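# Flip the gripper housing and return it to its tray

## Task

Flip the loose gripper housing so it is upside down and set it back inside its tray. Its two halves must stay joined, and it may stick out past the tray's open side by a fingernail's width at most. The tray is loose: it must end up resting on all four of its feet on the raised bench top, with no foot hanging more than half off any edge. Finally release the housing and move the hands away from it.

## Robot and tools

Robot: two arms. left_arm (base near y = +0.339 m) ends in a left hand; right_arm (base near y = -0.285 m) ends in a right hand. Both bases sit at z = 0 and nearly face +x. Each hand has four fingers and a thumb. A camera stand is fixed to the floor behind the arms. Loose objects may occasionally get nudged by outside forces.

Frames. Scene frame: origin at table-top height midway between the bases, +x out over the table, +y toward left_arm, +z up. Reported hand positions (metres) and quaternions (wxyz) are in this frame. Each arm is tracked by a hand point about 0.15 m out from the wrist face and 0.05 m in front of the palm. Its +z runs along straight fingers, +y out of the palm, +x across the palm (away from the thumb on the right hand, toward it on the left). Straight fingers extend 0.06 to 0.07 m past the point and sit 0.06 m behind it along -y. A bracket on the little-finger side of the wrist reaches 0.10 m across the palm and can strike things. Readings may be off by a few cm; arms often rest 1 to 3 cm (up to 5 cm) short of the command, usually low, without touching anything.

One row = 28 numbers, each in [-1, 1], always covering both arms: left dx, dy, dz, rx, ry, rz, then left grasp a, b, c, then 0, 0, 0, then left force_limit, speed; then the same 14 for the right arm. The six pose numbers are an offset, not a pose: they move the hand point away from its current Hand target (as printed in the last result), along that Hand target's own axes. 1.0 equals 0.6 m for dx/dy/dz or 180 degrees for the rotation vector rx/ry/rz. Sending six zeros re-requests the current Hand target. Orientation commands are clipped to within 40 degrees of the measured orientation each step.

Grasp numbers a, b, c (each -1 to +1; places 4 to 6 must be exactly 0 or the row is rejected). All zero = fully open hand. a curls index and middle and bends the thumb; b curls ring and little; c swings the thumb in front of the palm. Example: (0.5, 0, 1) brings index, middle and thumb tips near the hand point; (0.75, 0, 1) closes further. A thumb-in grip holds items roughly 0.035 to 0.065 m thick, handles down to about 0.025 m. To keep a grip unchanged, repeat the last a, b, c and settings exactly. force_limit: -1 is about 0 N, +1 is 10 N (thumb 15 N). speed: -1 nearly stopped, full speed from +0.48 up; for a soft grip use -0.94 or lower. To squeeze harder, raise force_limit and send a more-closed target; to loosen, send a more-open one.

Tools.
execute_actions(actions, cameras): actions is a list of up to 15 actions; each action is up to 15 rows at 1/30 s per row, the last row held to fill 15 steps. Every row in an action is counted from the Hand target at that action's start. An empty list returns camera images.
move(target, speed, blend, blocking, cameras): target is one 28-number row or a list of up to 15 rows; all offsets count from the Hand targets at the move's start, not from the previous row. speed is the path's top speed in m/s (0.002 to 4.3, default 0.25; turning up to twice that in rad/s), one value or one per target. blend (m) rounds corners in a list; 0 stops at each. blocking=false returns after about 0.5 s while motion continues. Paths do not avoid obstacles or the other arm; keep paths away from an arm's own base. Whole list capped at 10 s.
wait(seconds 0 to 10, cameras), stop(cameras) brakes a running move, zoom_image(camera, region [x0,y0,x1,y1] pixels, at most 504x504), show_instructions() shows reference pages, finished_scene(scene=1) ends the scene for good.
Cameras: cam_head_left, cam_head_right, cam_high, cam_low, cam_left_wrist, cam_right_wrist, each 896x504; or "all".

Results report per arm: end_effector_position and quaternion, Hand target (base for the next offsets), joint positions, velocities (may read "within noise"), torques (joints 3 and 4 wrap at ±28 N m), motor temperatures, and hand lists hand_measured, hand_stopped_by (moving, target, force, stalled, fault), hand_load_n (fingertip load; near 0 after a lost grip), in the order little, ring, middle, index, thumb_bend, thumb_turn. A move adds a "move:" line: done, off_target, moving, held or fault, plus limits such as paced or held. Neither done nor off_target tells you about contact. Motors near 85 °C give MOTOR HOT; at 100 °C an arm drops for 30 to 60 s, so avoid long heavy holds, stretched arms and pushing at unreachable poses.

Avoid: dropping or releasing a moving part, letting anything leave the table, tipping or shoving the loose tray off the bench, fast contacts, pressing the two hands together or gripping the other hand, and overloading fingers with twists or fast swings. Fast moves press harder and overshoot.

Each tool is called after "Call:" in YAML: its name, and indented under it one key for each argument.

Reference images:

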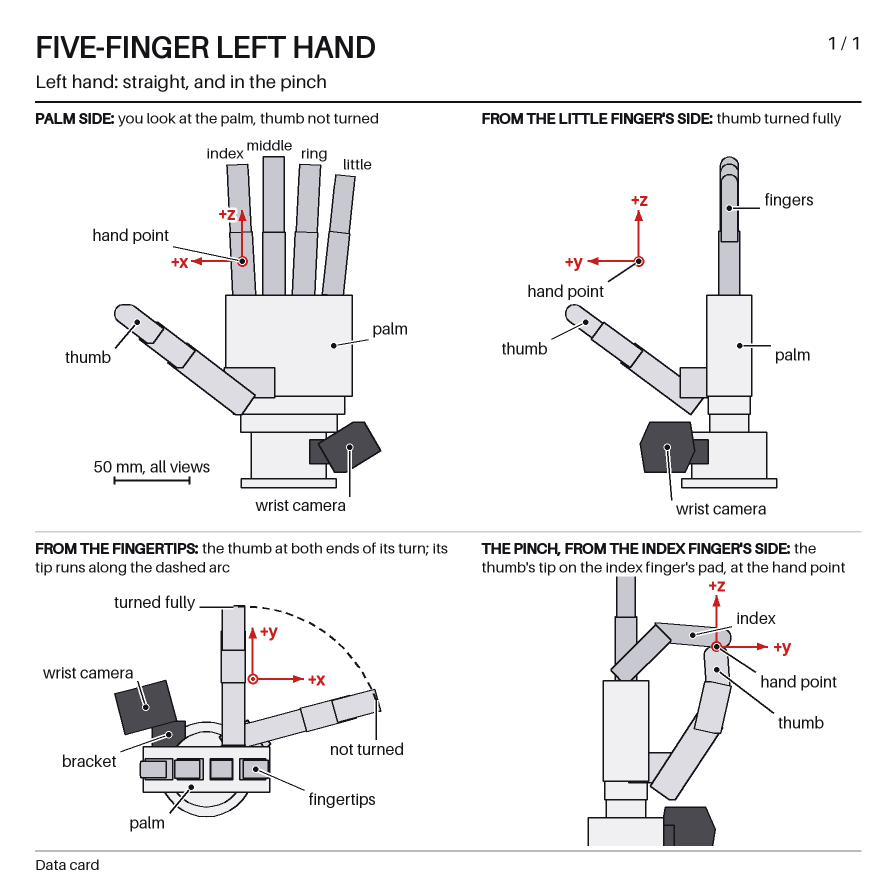

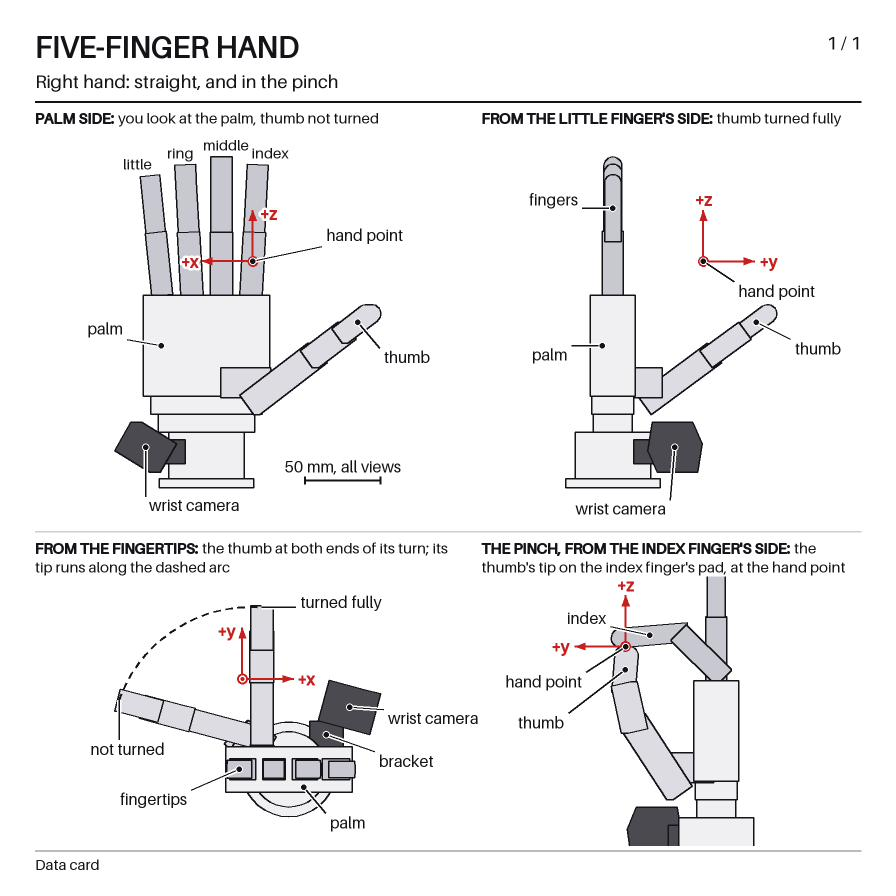

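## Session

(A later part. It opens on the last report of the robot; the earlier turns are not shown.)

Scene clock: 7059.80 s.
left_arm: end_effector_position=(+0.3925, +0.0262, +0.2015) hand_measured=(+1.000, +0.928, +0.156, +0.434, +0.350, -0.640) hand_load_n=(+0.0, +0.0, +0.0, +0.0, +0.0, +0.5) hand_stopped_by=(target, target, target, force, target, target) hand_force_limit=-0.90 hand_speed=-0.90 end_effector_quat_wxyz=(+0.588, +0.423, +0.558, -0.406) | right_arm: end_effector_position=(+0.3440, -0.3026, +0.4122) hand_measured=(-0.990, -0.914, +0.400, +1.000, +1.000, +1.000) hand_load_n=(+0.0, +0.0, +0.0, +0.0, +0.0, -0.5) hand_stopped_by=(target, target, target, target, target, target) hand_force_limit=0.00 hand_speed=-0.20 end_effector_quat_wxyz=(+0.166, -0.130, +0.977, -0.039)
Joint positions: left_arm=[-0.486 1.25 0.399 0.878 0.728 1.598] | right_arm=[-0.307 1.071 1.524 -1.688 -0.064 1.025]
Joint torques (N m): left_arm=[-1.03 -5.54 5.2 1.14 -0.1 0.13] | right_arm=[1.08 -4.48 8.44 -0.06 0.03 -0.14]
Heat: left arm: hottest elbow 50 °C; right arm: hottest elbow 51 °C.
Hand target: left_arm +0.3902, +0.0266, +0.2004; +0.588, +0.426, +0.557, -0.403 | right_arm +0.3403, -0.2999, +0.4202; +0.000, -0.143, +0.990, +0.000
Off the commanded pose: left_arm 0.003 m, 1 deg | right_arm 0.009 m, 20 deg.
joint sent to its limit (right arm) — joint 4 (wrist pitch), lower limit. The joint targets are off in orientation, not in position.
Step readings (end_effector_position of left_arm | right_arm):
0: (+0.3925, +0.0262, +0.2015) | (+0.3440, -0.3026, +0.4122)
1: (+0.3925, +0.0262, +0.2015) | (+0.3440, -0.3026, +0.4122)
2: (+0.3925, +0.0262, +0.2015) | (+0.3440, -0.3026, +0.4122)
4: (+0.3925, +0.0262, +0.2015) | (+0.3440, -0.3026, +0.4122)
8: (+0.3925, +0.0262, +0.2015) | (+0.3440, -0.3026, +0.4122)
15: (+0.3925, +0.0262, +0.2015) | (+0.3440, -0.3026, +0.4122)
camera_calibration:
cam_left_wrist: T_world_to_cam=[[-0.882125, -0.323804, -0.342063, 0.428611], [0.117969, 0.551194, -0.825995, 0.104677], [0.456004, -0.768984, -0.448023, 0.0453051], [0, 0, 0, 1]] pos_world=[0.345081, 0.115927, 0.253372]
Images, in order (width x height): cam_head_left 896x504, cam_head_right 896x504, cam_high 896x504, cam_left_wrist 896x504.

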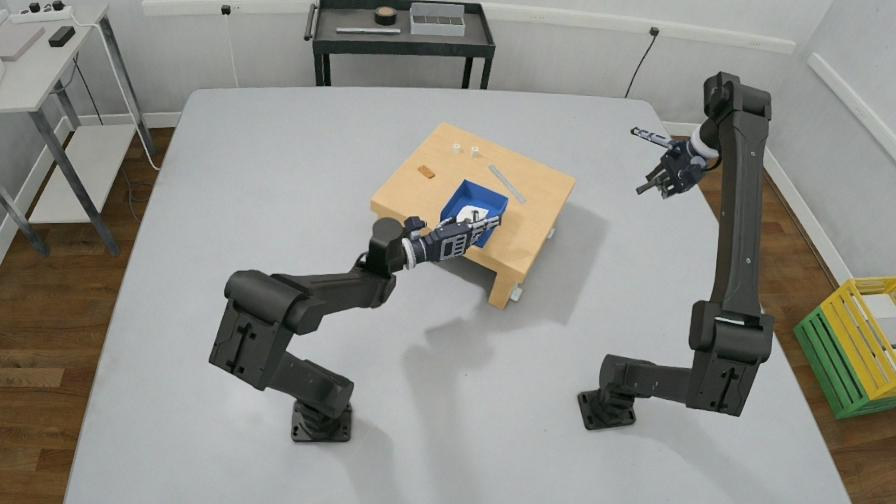

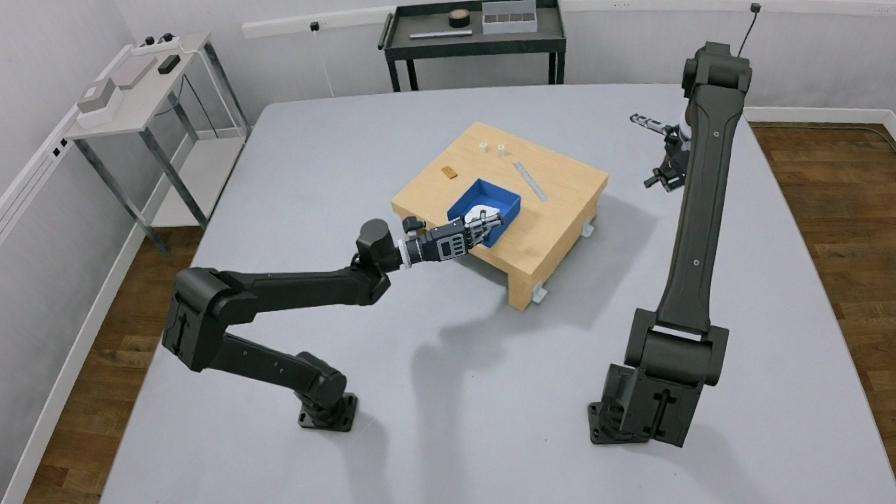

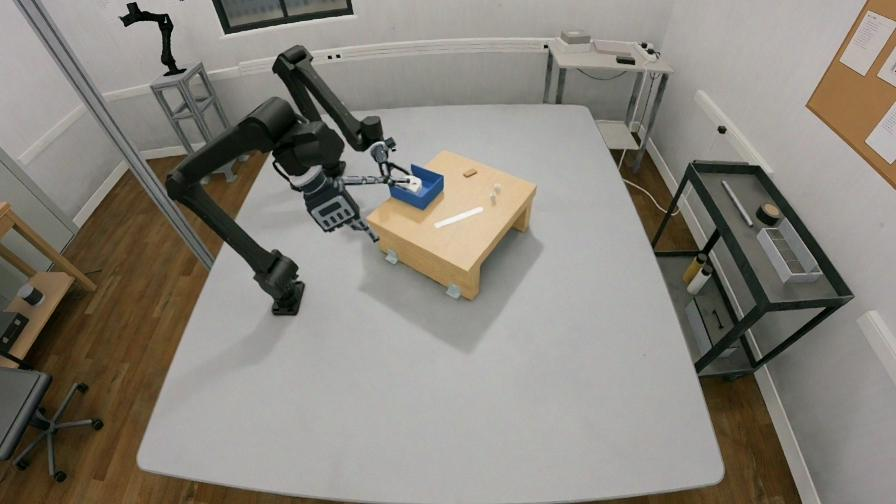

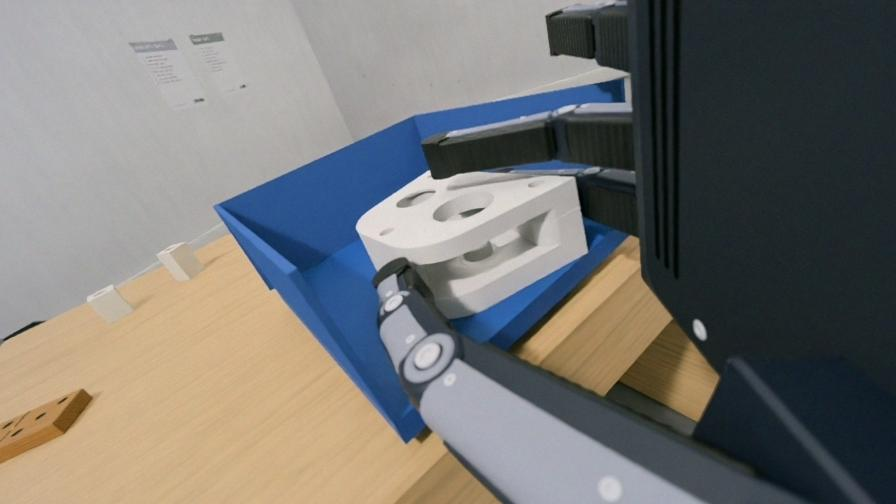

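Call:
move:
  target:
    - [-0.0041,-0.0575,-0.0650,0,0,0, 0.484,0,0.82,0,0,0,-0.9,-0.9, 0,0,0,0,0,0, 0.1,1,-1,0,0,0,0.0,-0.2]
    - [-0.1704,-0.0488,-0.0622,0,0,0, 0.484,0,0.82,0,0,0,-0.9,-0.9, 0,0,0,0,0,0, 0.1,1,-1,0,0,0,0.0,-0.2]
  speed: [0.04,0.12]
  cameras: ["cam_left_wrist","cam_head_left","cam_head_right","cam_high"]

Call:
zoom_image:
  camera: "cam_head_left"
  region: [440, 175, 520, 255]

Call:
zoom_image:
  camera: "cam_head_right"
  region: [445, 175, 525, 255]

Call:
zoom_image:
  camera: "cam_high"
  region: [385, 155, 449, 211]

Scene clock: 7114.10 s.
left_arm: end_effector_position=(+0.3360, +0.0588, +0.2668) hand_measured=(+1.000, +0.928, +0.156, +0.434, +0.350, -0.640) hand_load_n=(+0.0, +0.0, +0.0, +0.0, +0.0, +0.0) hand_stopped_by=(target, target, target, force, target, target) hand_force_limit=-0.90 hand_speed=-0.90 end_effector_quat_wxyz=(+0.569, +0.421, +0.577, -0.408) | right_arm: end_effector_position=(+0.3440, -0.3026, +0.4122) hand_measured=(-0.990, -0.914, +0.400, +1.000, +1.000, +1.000) hand_load_n=(+0.0, +0.0, +0.0, +0.0, +0.0, +0.0) hand_stopped_by=(target, target, target, target, target, target) hand_force_limit=0.00 hand_speed=-0.20 end_effector_quat_wxyz=(+0.166, -0.130, +0.977, -0.039)
Joint positions: left_arm=[-0.486 0.78 0.399 0.354 0.728 1.598] | right_arm=[-0.307 1.071 1.524 -1.688 -0.064 1.025]
Joint torques (N m): left_arm=[-1.08 -1.32 11.29 1.03 -0.03 0.13] | right_arm=[1.14 -4.48 8.43 -0.06 0.03 -0.14]
Heat: left arm: hottest elbow 50 °C; right arm: hottest elbow 51 °C.
Hand target: left_arm +0.3451, +0.0528, +0.3003; +0.588, +0.426, +0.557, -0.403 | right_arm +0.3403, -0.2999, +0.4202; +0.000, -0.143, +0.990, +0.000
Off the commanded pose: left_arm 0.035 m, 3 deg | right_arm 0.009 m, 20 deg.
joint sent to its limit (right arm) — joint 4 (wrist pitch), lower limit. The joint targets are off in orientation, not in position.
move: off_target (left_arm, right_arm)
camera_calibration:
cam_left_wrist: T_world_to_cam=[[-0.897187, -0.315083, -0.309481, 0.407629], [0.0800295, 0.573152, -0.815531, 0.155943], [0.43434, -0.756452, -0.489009, 0.142856], [0, 0, 0, 1]] pos_world=[0.291191, 0.147121, 0.323188]
Images, in order (width x height): cam_head_left 896x504, cam_head_right 896x504, cam_high 896x504, cam_left_wrist 896x504.

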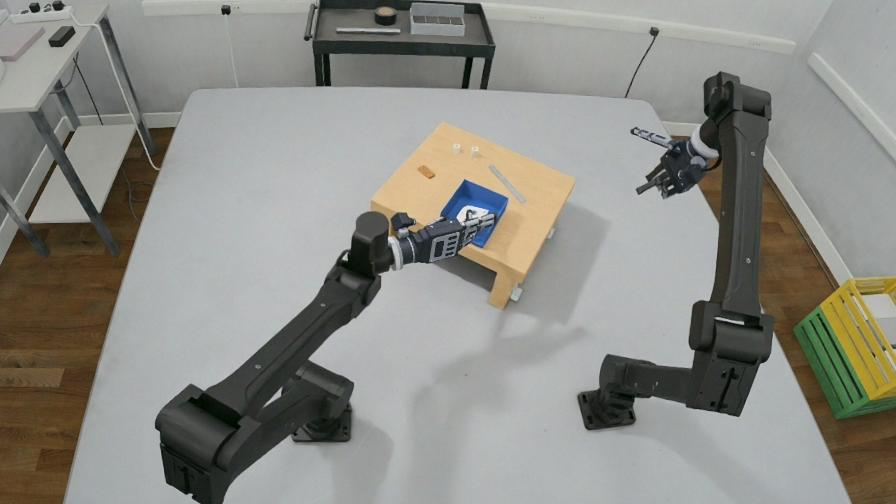

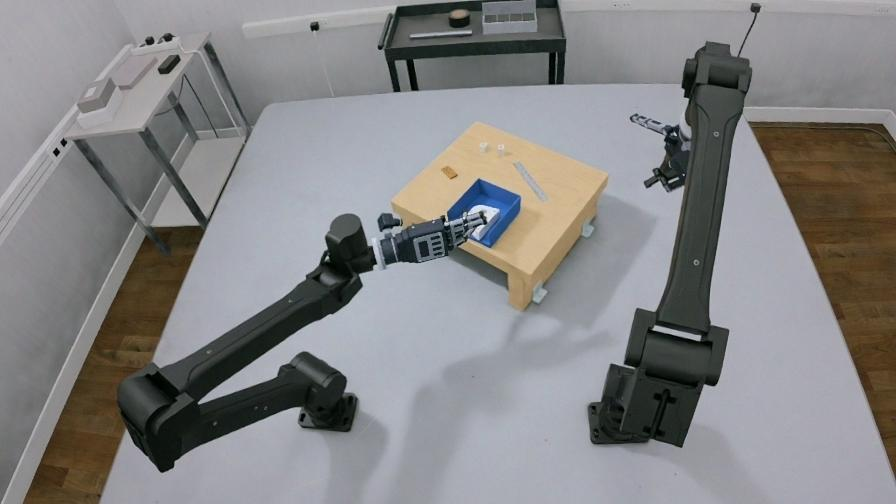

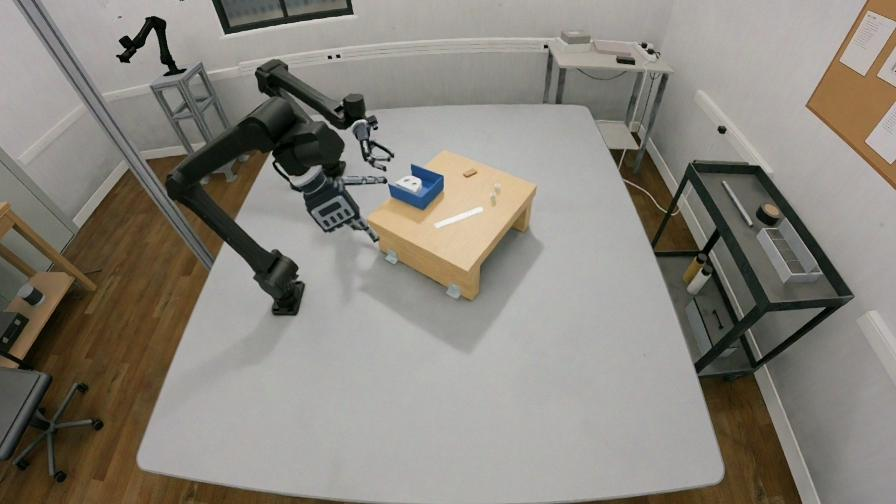

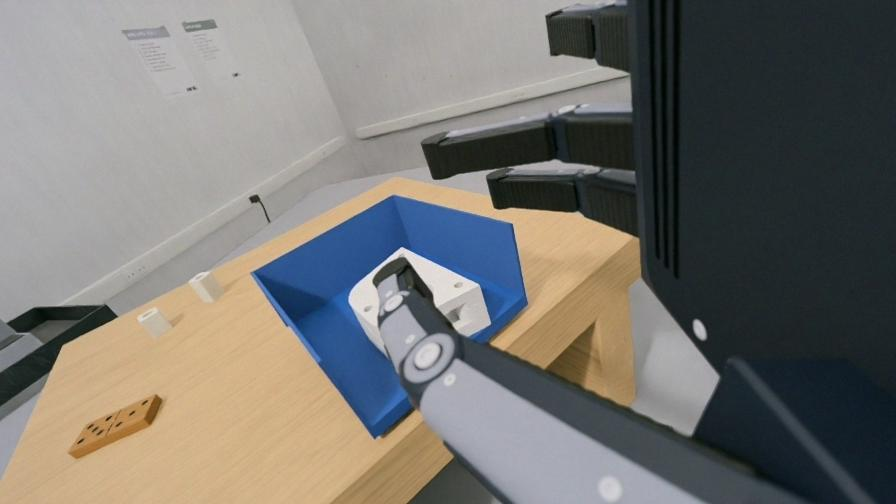

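Scaled by 6.300 from the camera's 896x504 image, which has a finer 1280x720 frame.

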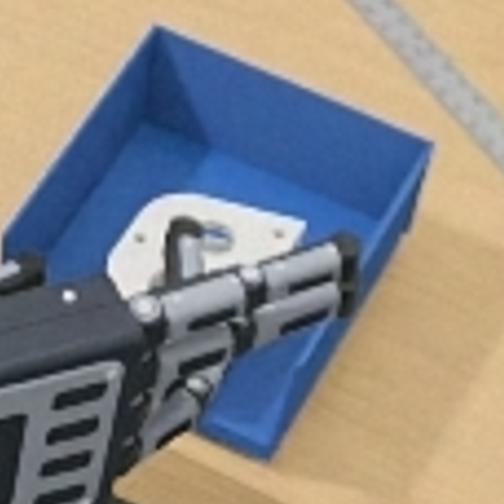

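Scaled by 6.300 from the camera's 896x504 image, which has a finer 1280x720 frame.

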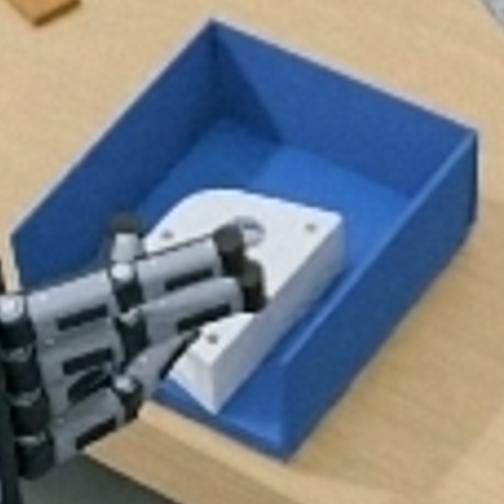

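Scaled by 7.875 from the camera's 896x504 image, which has a finer 1280x720 frame.

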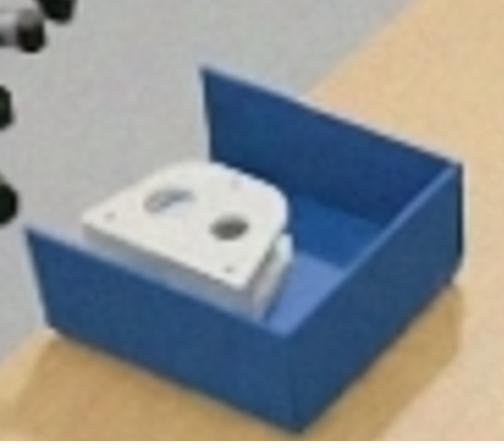

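Call:
move:
  target:
    - [-0.1663,0.0087,0.0028,0,0,0, 0.484,0,0.82,0,0,0,-0.9,-0.9, 0,0,0,0,0,0, 0.1,1,-1,0,0,0,0.0,-0.2]
    - [-0.2426,0.2985,-0.2480,0,0,0, 0.484,0,0.82,0,0,0,-0.9,-0.9, 0,0,0,0,0,0, 0.1,1,-1,0,0,0,0.0,-0.2]
  speed: [0.12,0.2]
  blend: [0.03,0]
  cameras: ["cam_left_wrist","cam_head_left","cam_head_right","cam_high","cam_low"]

Call:
zoom_image:
  camera: "cam_head_left"
  region: [440, 175, 520, 255]

Call:
zoom_image:
  camera: "cam_head_right"
  region: [445, 175, 525, 255]

Call:
zoom_image:
  camera: "cam_high"
  region: [393, 172, 425, 200]

Call:
zoom_image:
  camera: "cam_low"
  region: [470, 190, 560, 245]

Scene clock: 7132.97 s.
left_arm: end_effector_position=(+0.4565, +0.2502, +0.4258) hand_measured=(+1.000, +0.928, +0.156, +0.434, +0.350, -0.640) hand_load_n=(+0.0, +0.0, +0.0, +0.0, -0.5, +0.5) hand_stopped_by=(target, target, target, force, target, target) hand_force_limit=-0.90 hand_speed=-0.90 end_effector_quat_wxyz=(+0.577, +0.413, +0.571, -0.413) | right_arm: end_effector_position=(+0.3440, -0.3026, +0.4122) hand_measured=(-0.990, -0.914, +0.400, +1.000, +1.000, +1.000) hand_load_n=(+0.0, +0.0, +0.0, +0.0, +0.0, +0.0) hand_stopped_by=(target, target, target, target, target, target) hand_force_limit=0.00 hand_speed=-0.20 end_effector_quat_wxyz=(+0.166, -0.130, +0.977, -0.039)
Joint positions: left_arm=[0.276 0.994 0.902 0.164 1.485 1.504] | right_arm=[-0.307 1.071 1.524 -1.688 -0.064 1.025]
Joint torques (N m): left_arm=[-0.91 -3.9 10.96 1.32 0.08 -0.13] | right_arm=[1.14 -4.48 8.44 -0.06 0.03 -0.14]
Heat: left arm: hottest elbow 53 °C; right arm: hottest elbow 51 °C.
Hand target: left_arm +0.4605, +0.2499, +0.4525; +0.588, +0.426, +0.557, -0.403 | right_arm +0.3403, -0.2999, +0.4202; +0.000, -0.143, +0.990, +0.000
Off the commanded pose: left_arm 0.027 m, 3 deg | right_arm 0.009 m, 20 deg.
joint sent to its limit (right arm) — joint 4 (wrist pitch), lower limit. The joint targets are off in orientation, not in position.
move: off_target (left_arm, right_arm)
camera_calibration:
cam_left_wrist: T_world_to_cam=[[-0.894123, -0.327844, -0.305061, 0.62511], [0.0807546, 0.552006, -0.829921, 0.177404], [0.44048, -0.766686, -0.467086, 0.303546], [0, 0, 0, 1]] pos_world=[0.410893, 0.339734, 0.47971]
Images, in order (width x height): cam_head_left 896x504, cam_head_right 896x504, cam_high 896x504, cam_low 896x504, cam_left_wrist 896x504.

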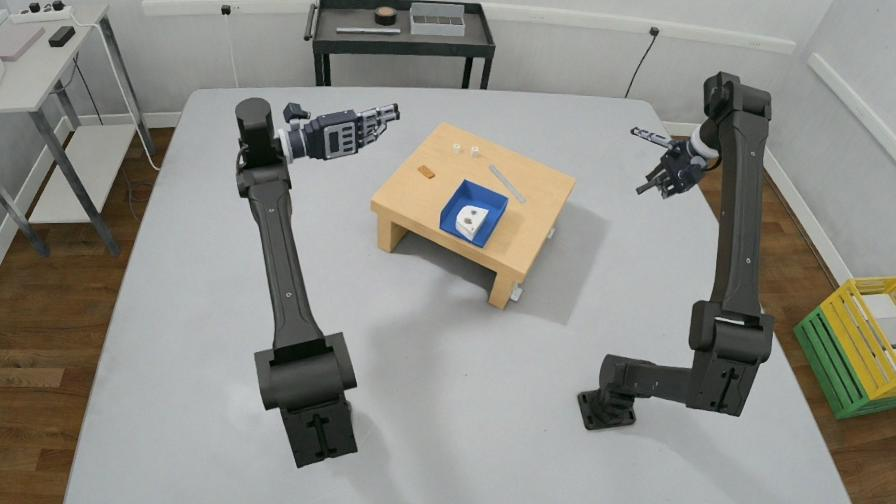

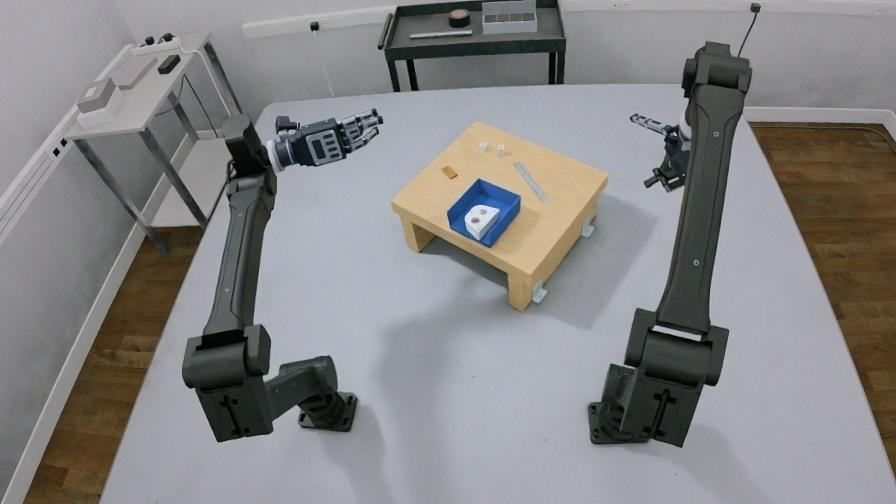

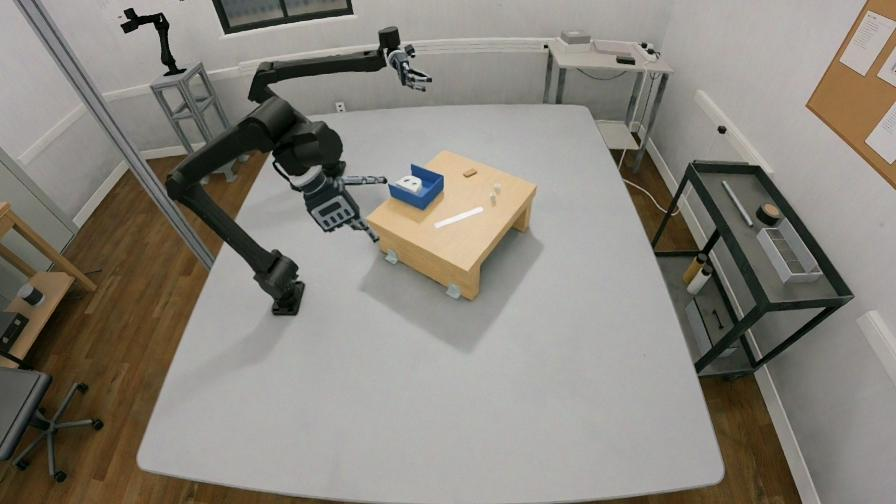

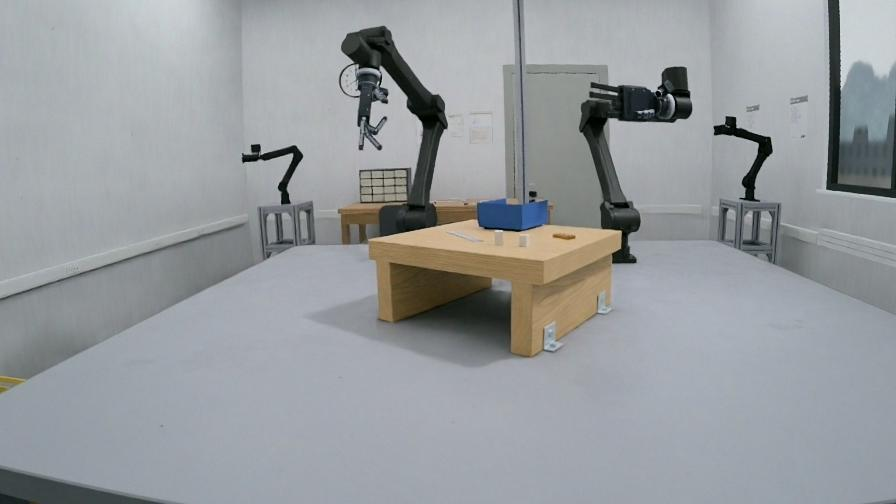

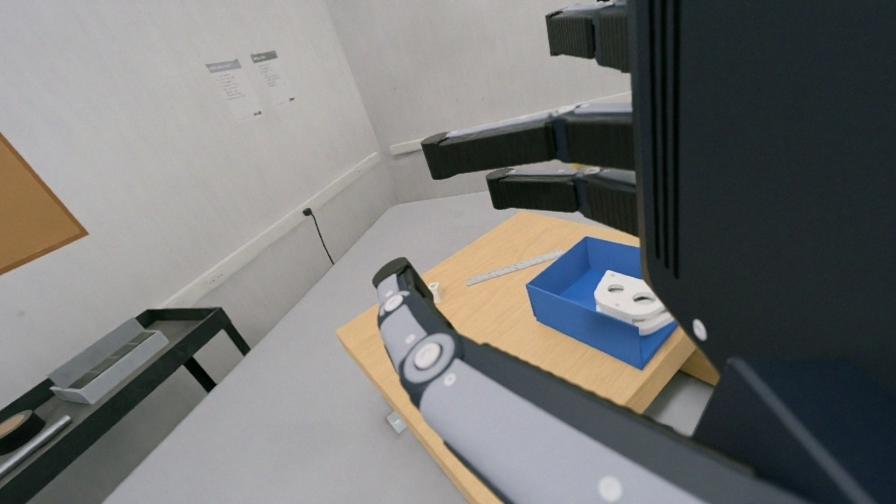

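Scaled by 6.300 from the camera's 896x504 image, which has a finer 1280x720 frame.

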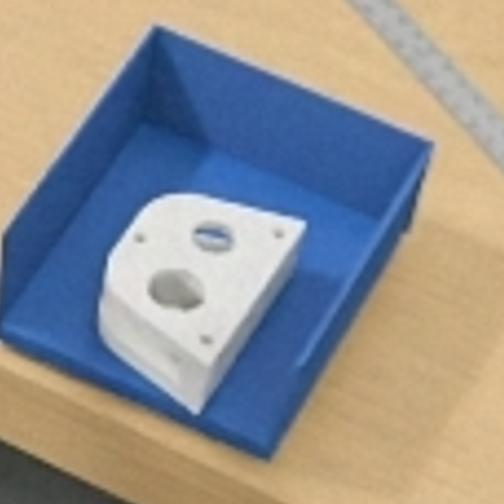

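Scaled by 6.300 from the camera's 896x504 image, which has a finer 1280x720 frame.

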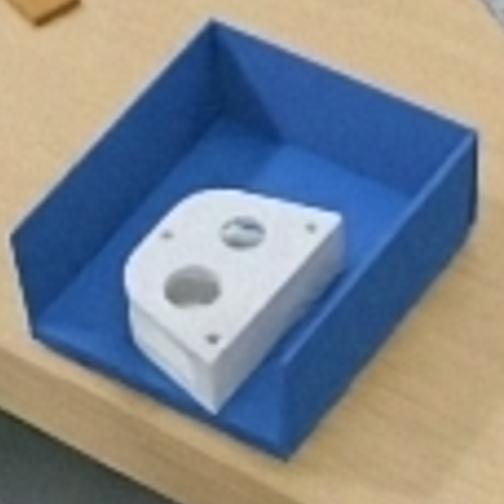

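Scaled by 15.750 from the camera's 896x504 image, which has a finer 1280x720 frame.

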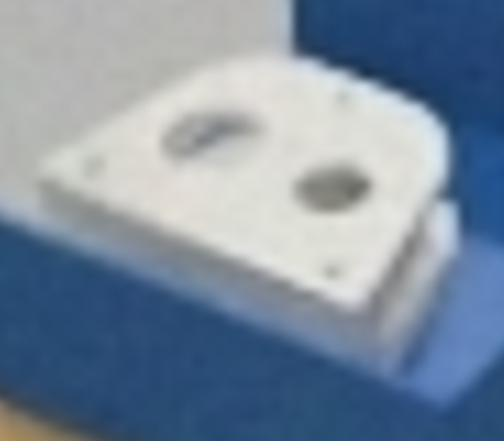

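Scaled by 5.600 from the camera's 896x504 image, which has a finer 1280x720 frame.

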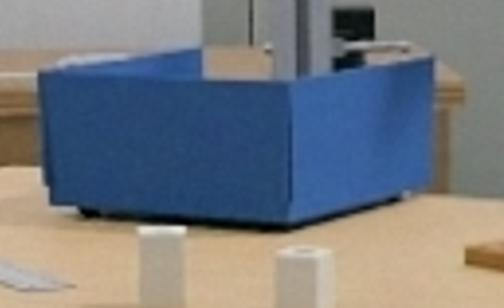

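Call:
zoom_image:
  camera: "cam_head_right"
  region: [445, 220, 505, 260]

Call:
zoom_image:
  camera: "cam_head_left"
  region: [438, 218, 498, 258]

Call:
zoom_image:
  camera: "cam_left_wrist"
  region: [510, 220, 700, 400]

Scaled by 8.400 from the camera's 896x504 image, which has a finer 1280x720 frame.

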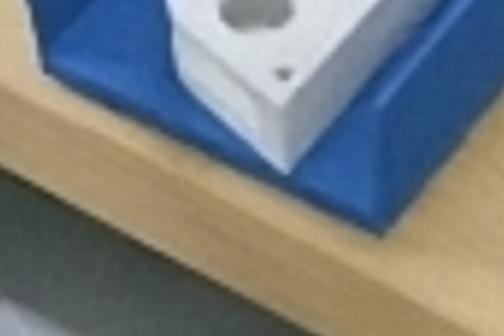

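Scaled by 8.400 from the camera's 896x504 image, which has a finer 1280x720 frame.

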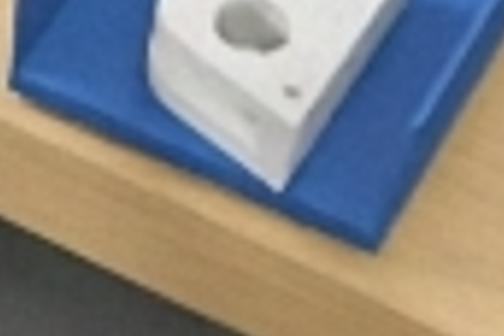

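Scaled by 2.653 from the camera's 896x504 image, which has a finer 1280x720 frame.

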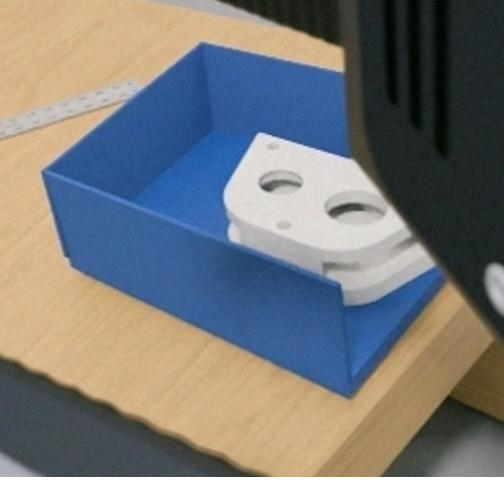

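Call:
execute_actions:
  actions: []
  cameras: ["cam_left_wrist","cam_high","cam_right_wrist"]

Call:
zoom_image:
  camera: "cam_left_wrist"
  region: [580, 260, 680, 350]

Call:
zoom_image:
  camera: "cam_right_wrist"
  region: [640, 270, 760, 360]

Call:
zoom_image:
  camera: "cam_high"
  region: [407, 172, 427, 197]

Scene clock: 7164.50 s.
left_arm: end_effector_position=(+0.4565, +0.2502, +0.4258) hand_measured=(+1.000, +0.928, +0.156, +0.434, +0.350, -0.640) hand_load_n=(+0.0, +0.0, +0.0, +0.0, +0.0, +0.0) hand_stopped_by=(target, target, target, force, target, target) hand_force_limit=-0.90 hand_speed=-0.90 end_effector_quat_wxyz=(+0.577, +0.413, +0.571, -0.413) | right_arm: end_effector_position=(+0.3440, -0.3026, +0.4122) hand_measured=(-0.990, -0.914, +0.400, +1.000, +1.000, +1.000) hand_load_n=(+0.0, +0.0, +0.0, +0.0, +0.0, +0.0) hand_stopped_by=(target, target, target, target, target, target) hand_force_limit=0.00 hand_speed=-0.20 end_effector_quat_wxyz=(+0.166, -0.130, +0.977, -0.039)
Joint positions: left_arm=[0.276 0.994 0.902 0.164 1.485 1.504] | right_arm=[-0.307 1.071 1.524 -1.688 -0.064 1.025]
Joint velocities: within noise
Joint torques (N m): left_arm=[-0.97 -3.84 10.97 1.33 0.08 -0.11] | right_arm=[1.08 -4.48 8.43 -0.06 0.03 -0.14]
Motor temperatures (°C): left_arm=[35 35 55 34 38 32] | right_arm=[37 37 51 35 34 34]
Heat: left arm: hottest elbow 55 °C; right arm: hottest elbow 51 °C.
Hand target: left_arm +0.4605, +0.2499, +0.4525; +0.588, +0.426, +0.557, -0.403 | right_arm +0.3403, -0.2999, +0.4202; +0.000, -0.143, +0.990, +0.000
Off the commanded pose: left_arm 0.027 m, 3 deg | right_arm 0.009 m, 20 deg.
camera_calibration:
cam_left_wrist: T_world_to_cam=[[-0.894325, -0.327949, -0.304355, 0.62489], [0.0801576, 0.551801, -0.830115, 0.177812], [0.440179, -0.766789, -0.467202, 0.303759], [0, 0, 0, 1]] pos_world=[0.410894, 0.339734, 0.479709]
cam_right_wrist: T_world_to_cam=[[-0.518288, 0.827684, -0.215214, 0.513037], [0.512528, 0.502068, 0.696593, -0.307283], [0.684611, 0.250733, -0.684427, 0.236962], [0, 0, 0, 1]] pos_world=[0.261165, -0.32977, 0.486647]
Images, in order (width x height): cam_high 896x504, cam_left_wrist 896x504, cam_right_wrist 896x504.

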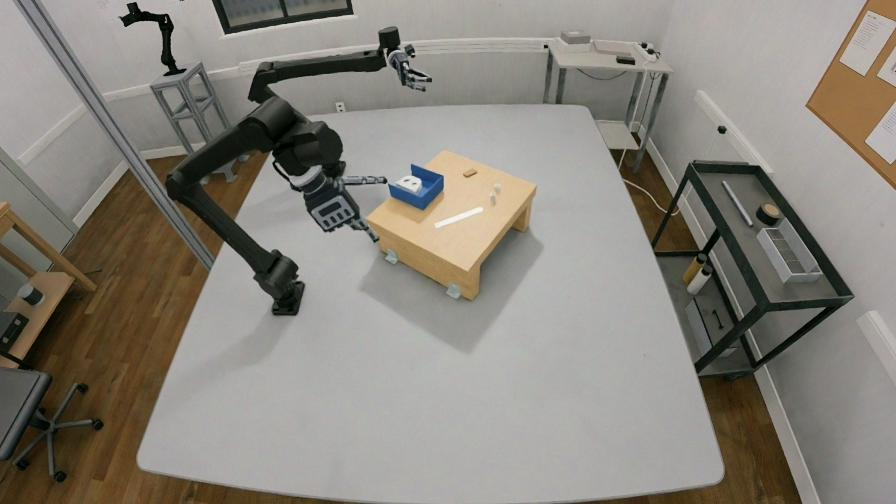

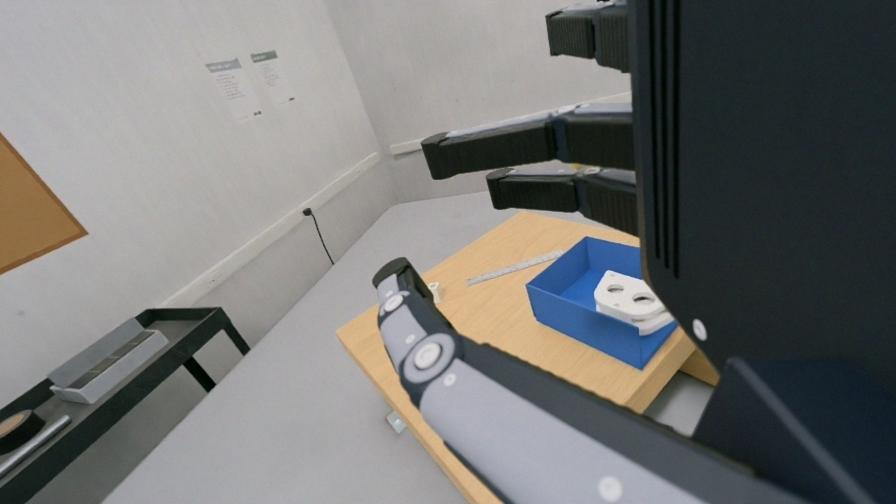

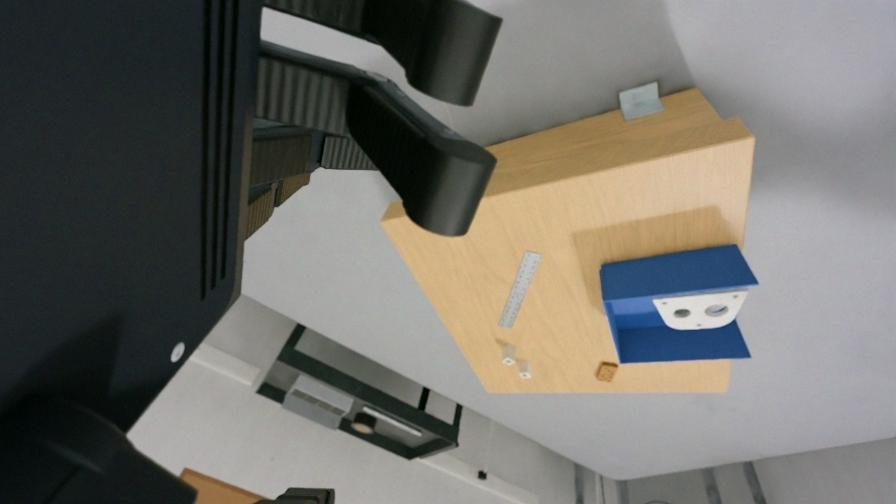

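Scaled by 5.040 from the camera's 896x504 image, which has a finer 1280x720 frame.

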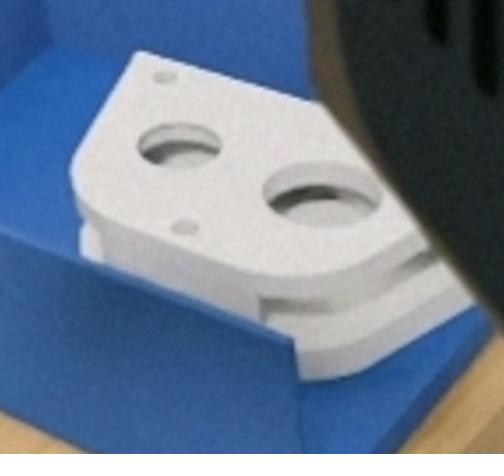

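Scaled by 4.200 from the camera's 896x504 image, which has a finer 1280x720 frame.

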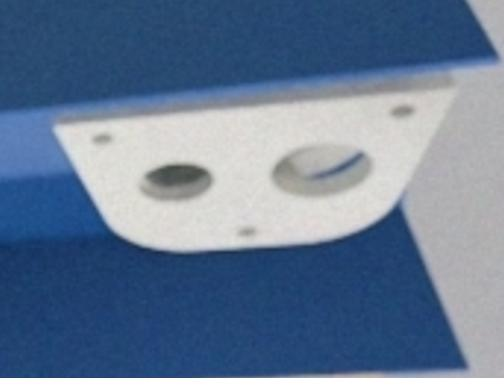

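Scaled by 20.160 from the camera's 896x504 image, which has a finer 1280x720 frame.

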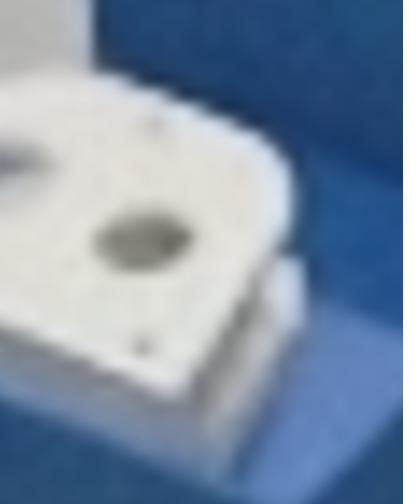

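Call:
finished_scene:
  scene: 1

The scene is finished: the task was done.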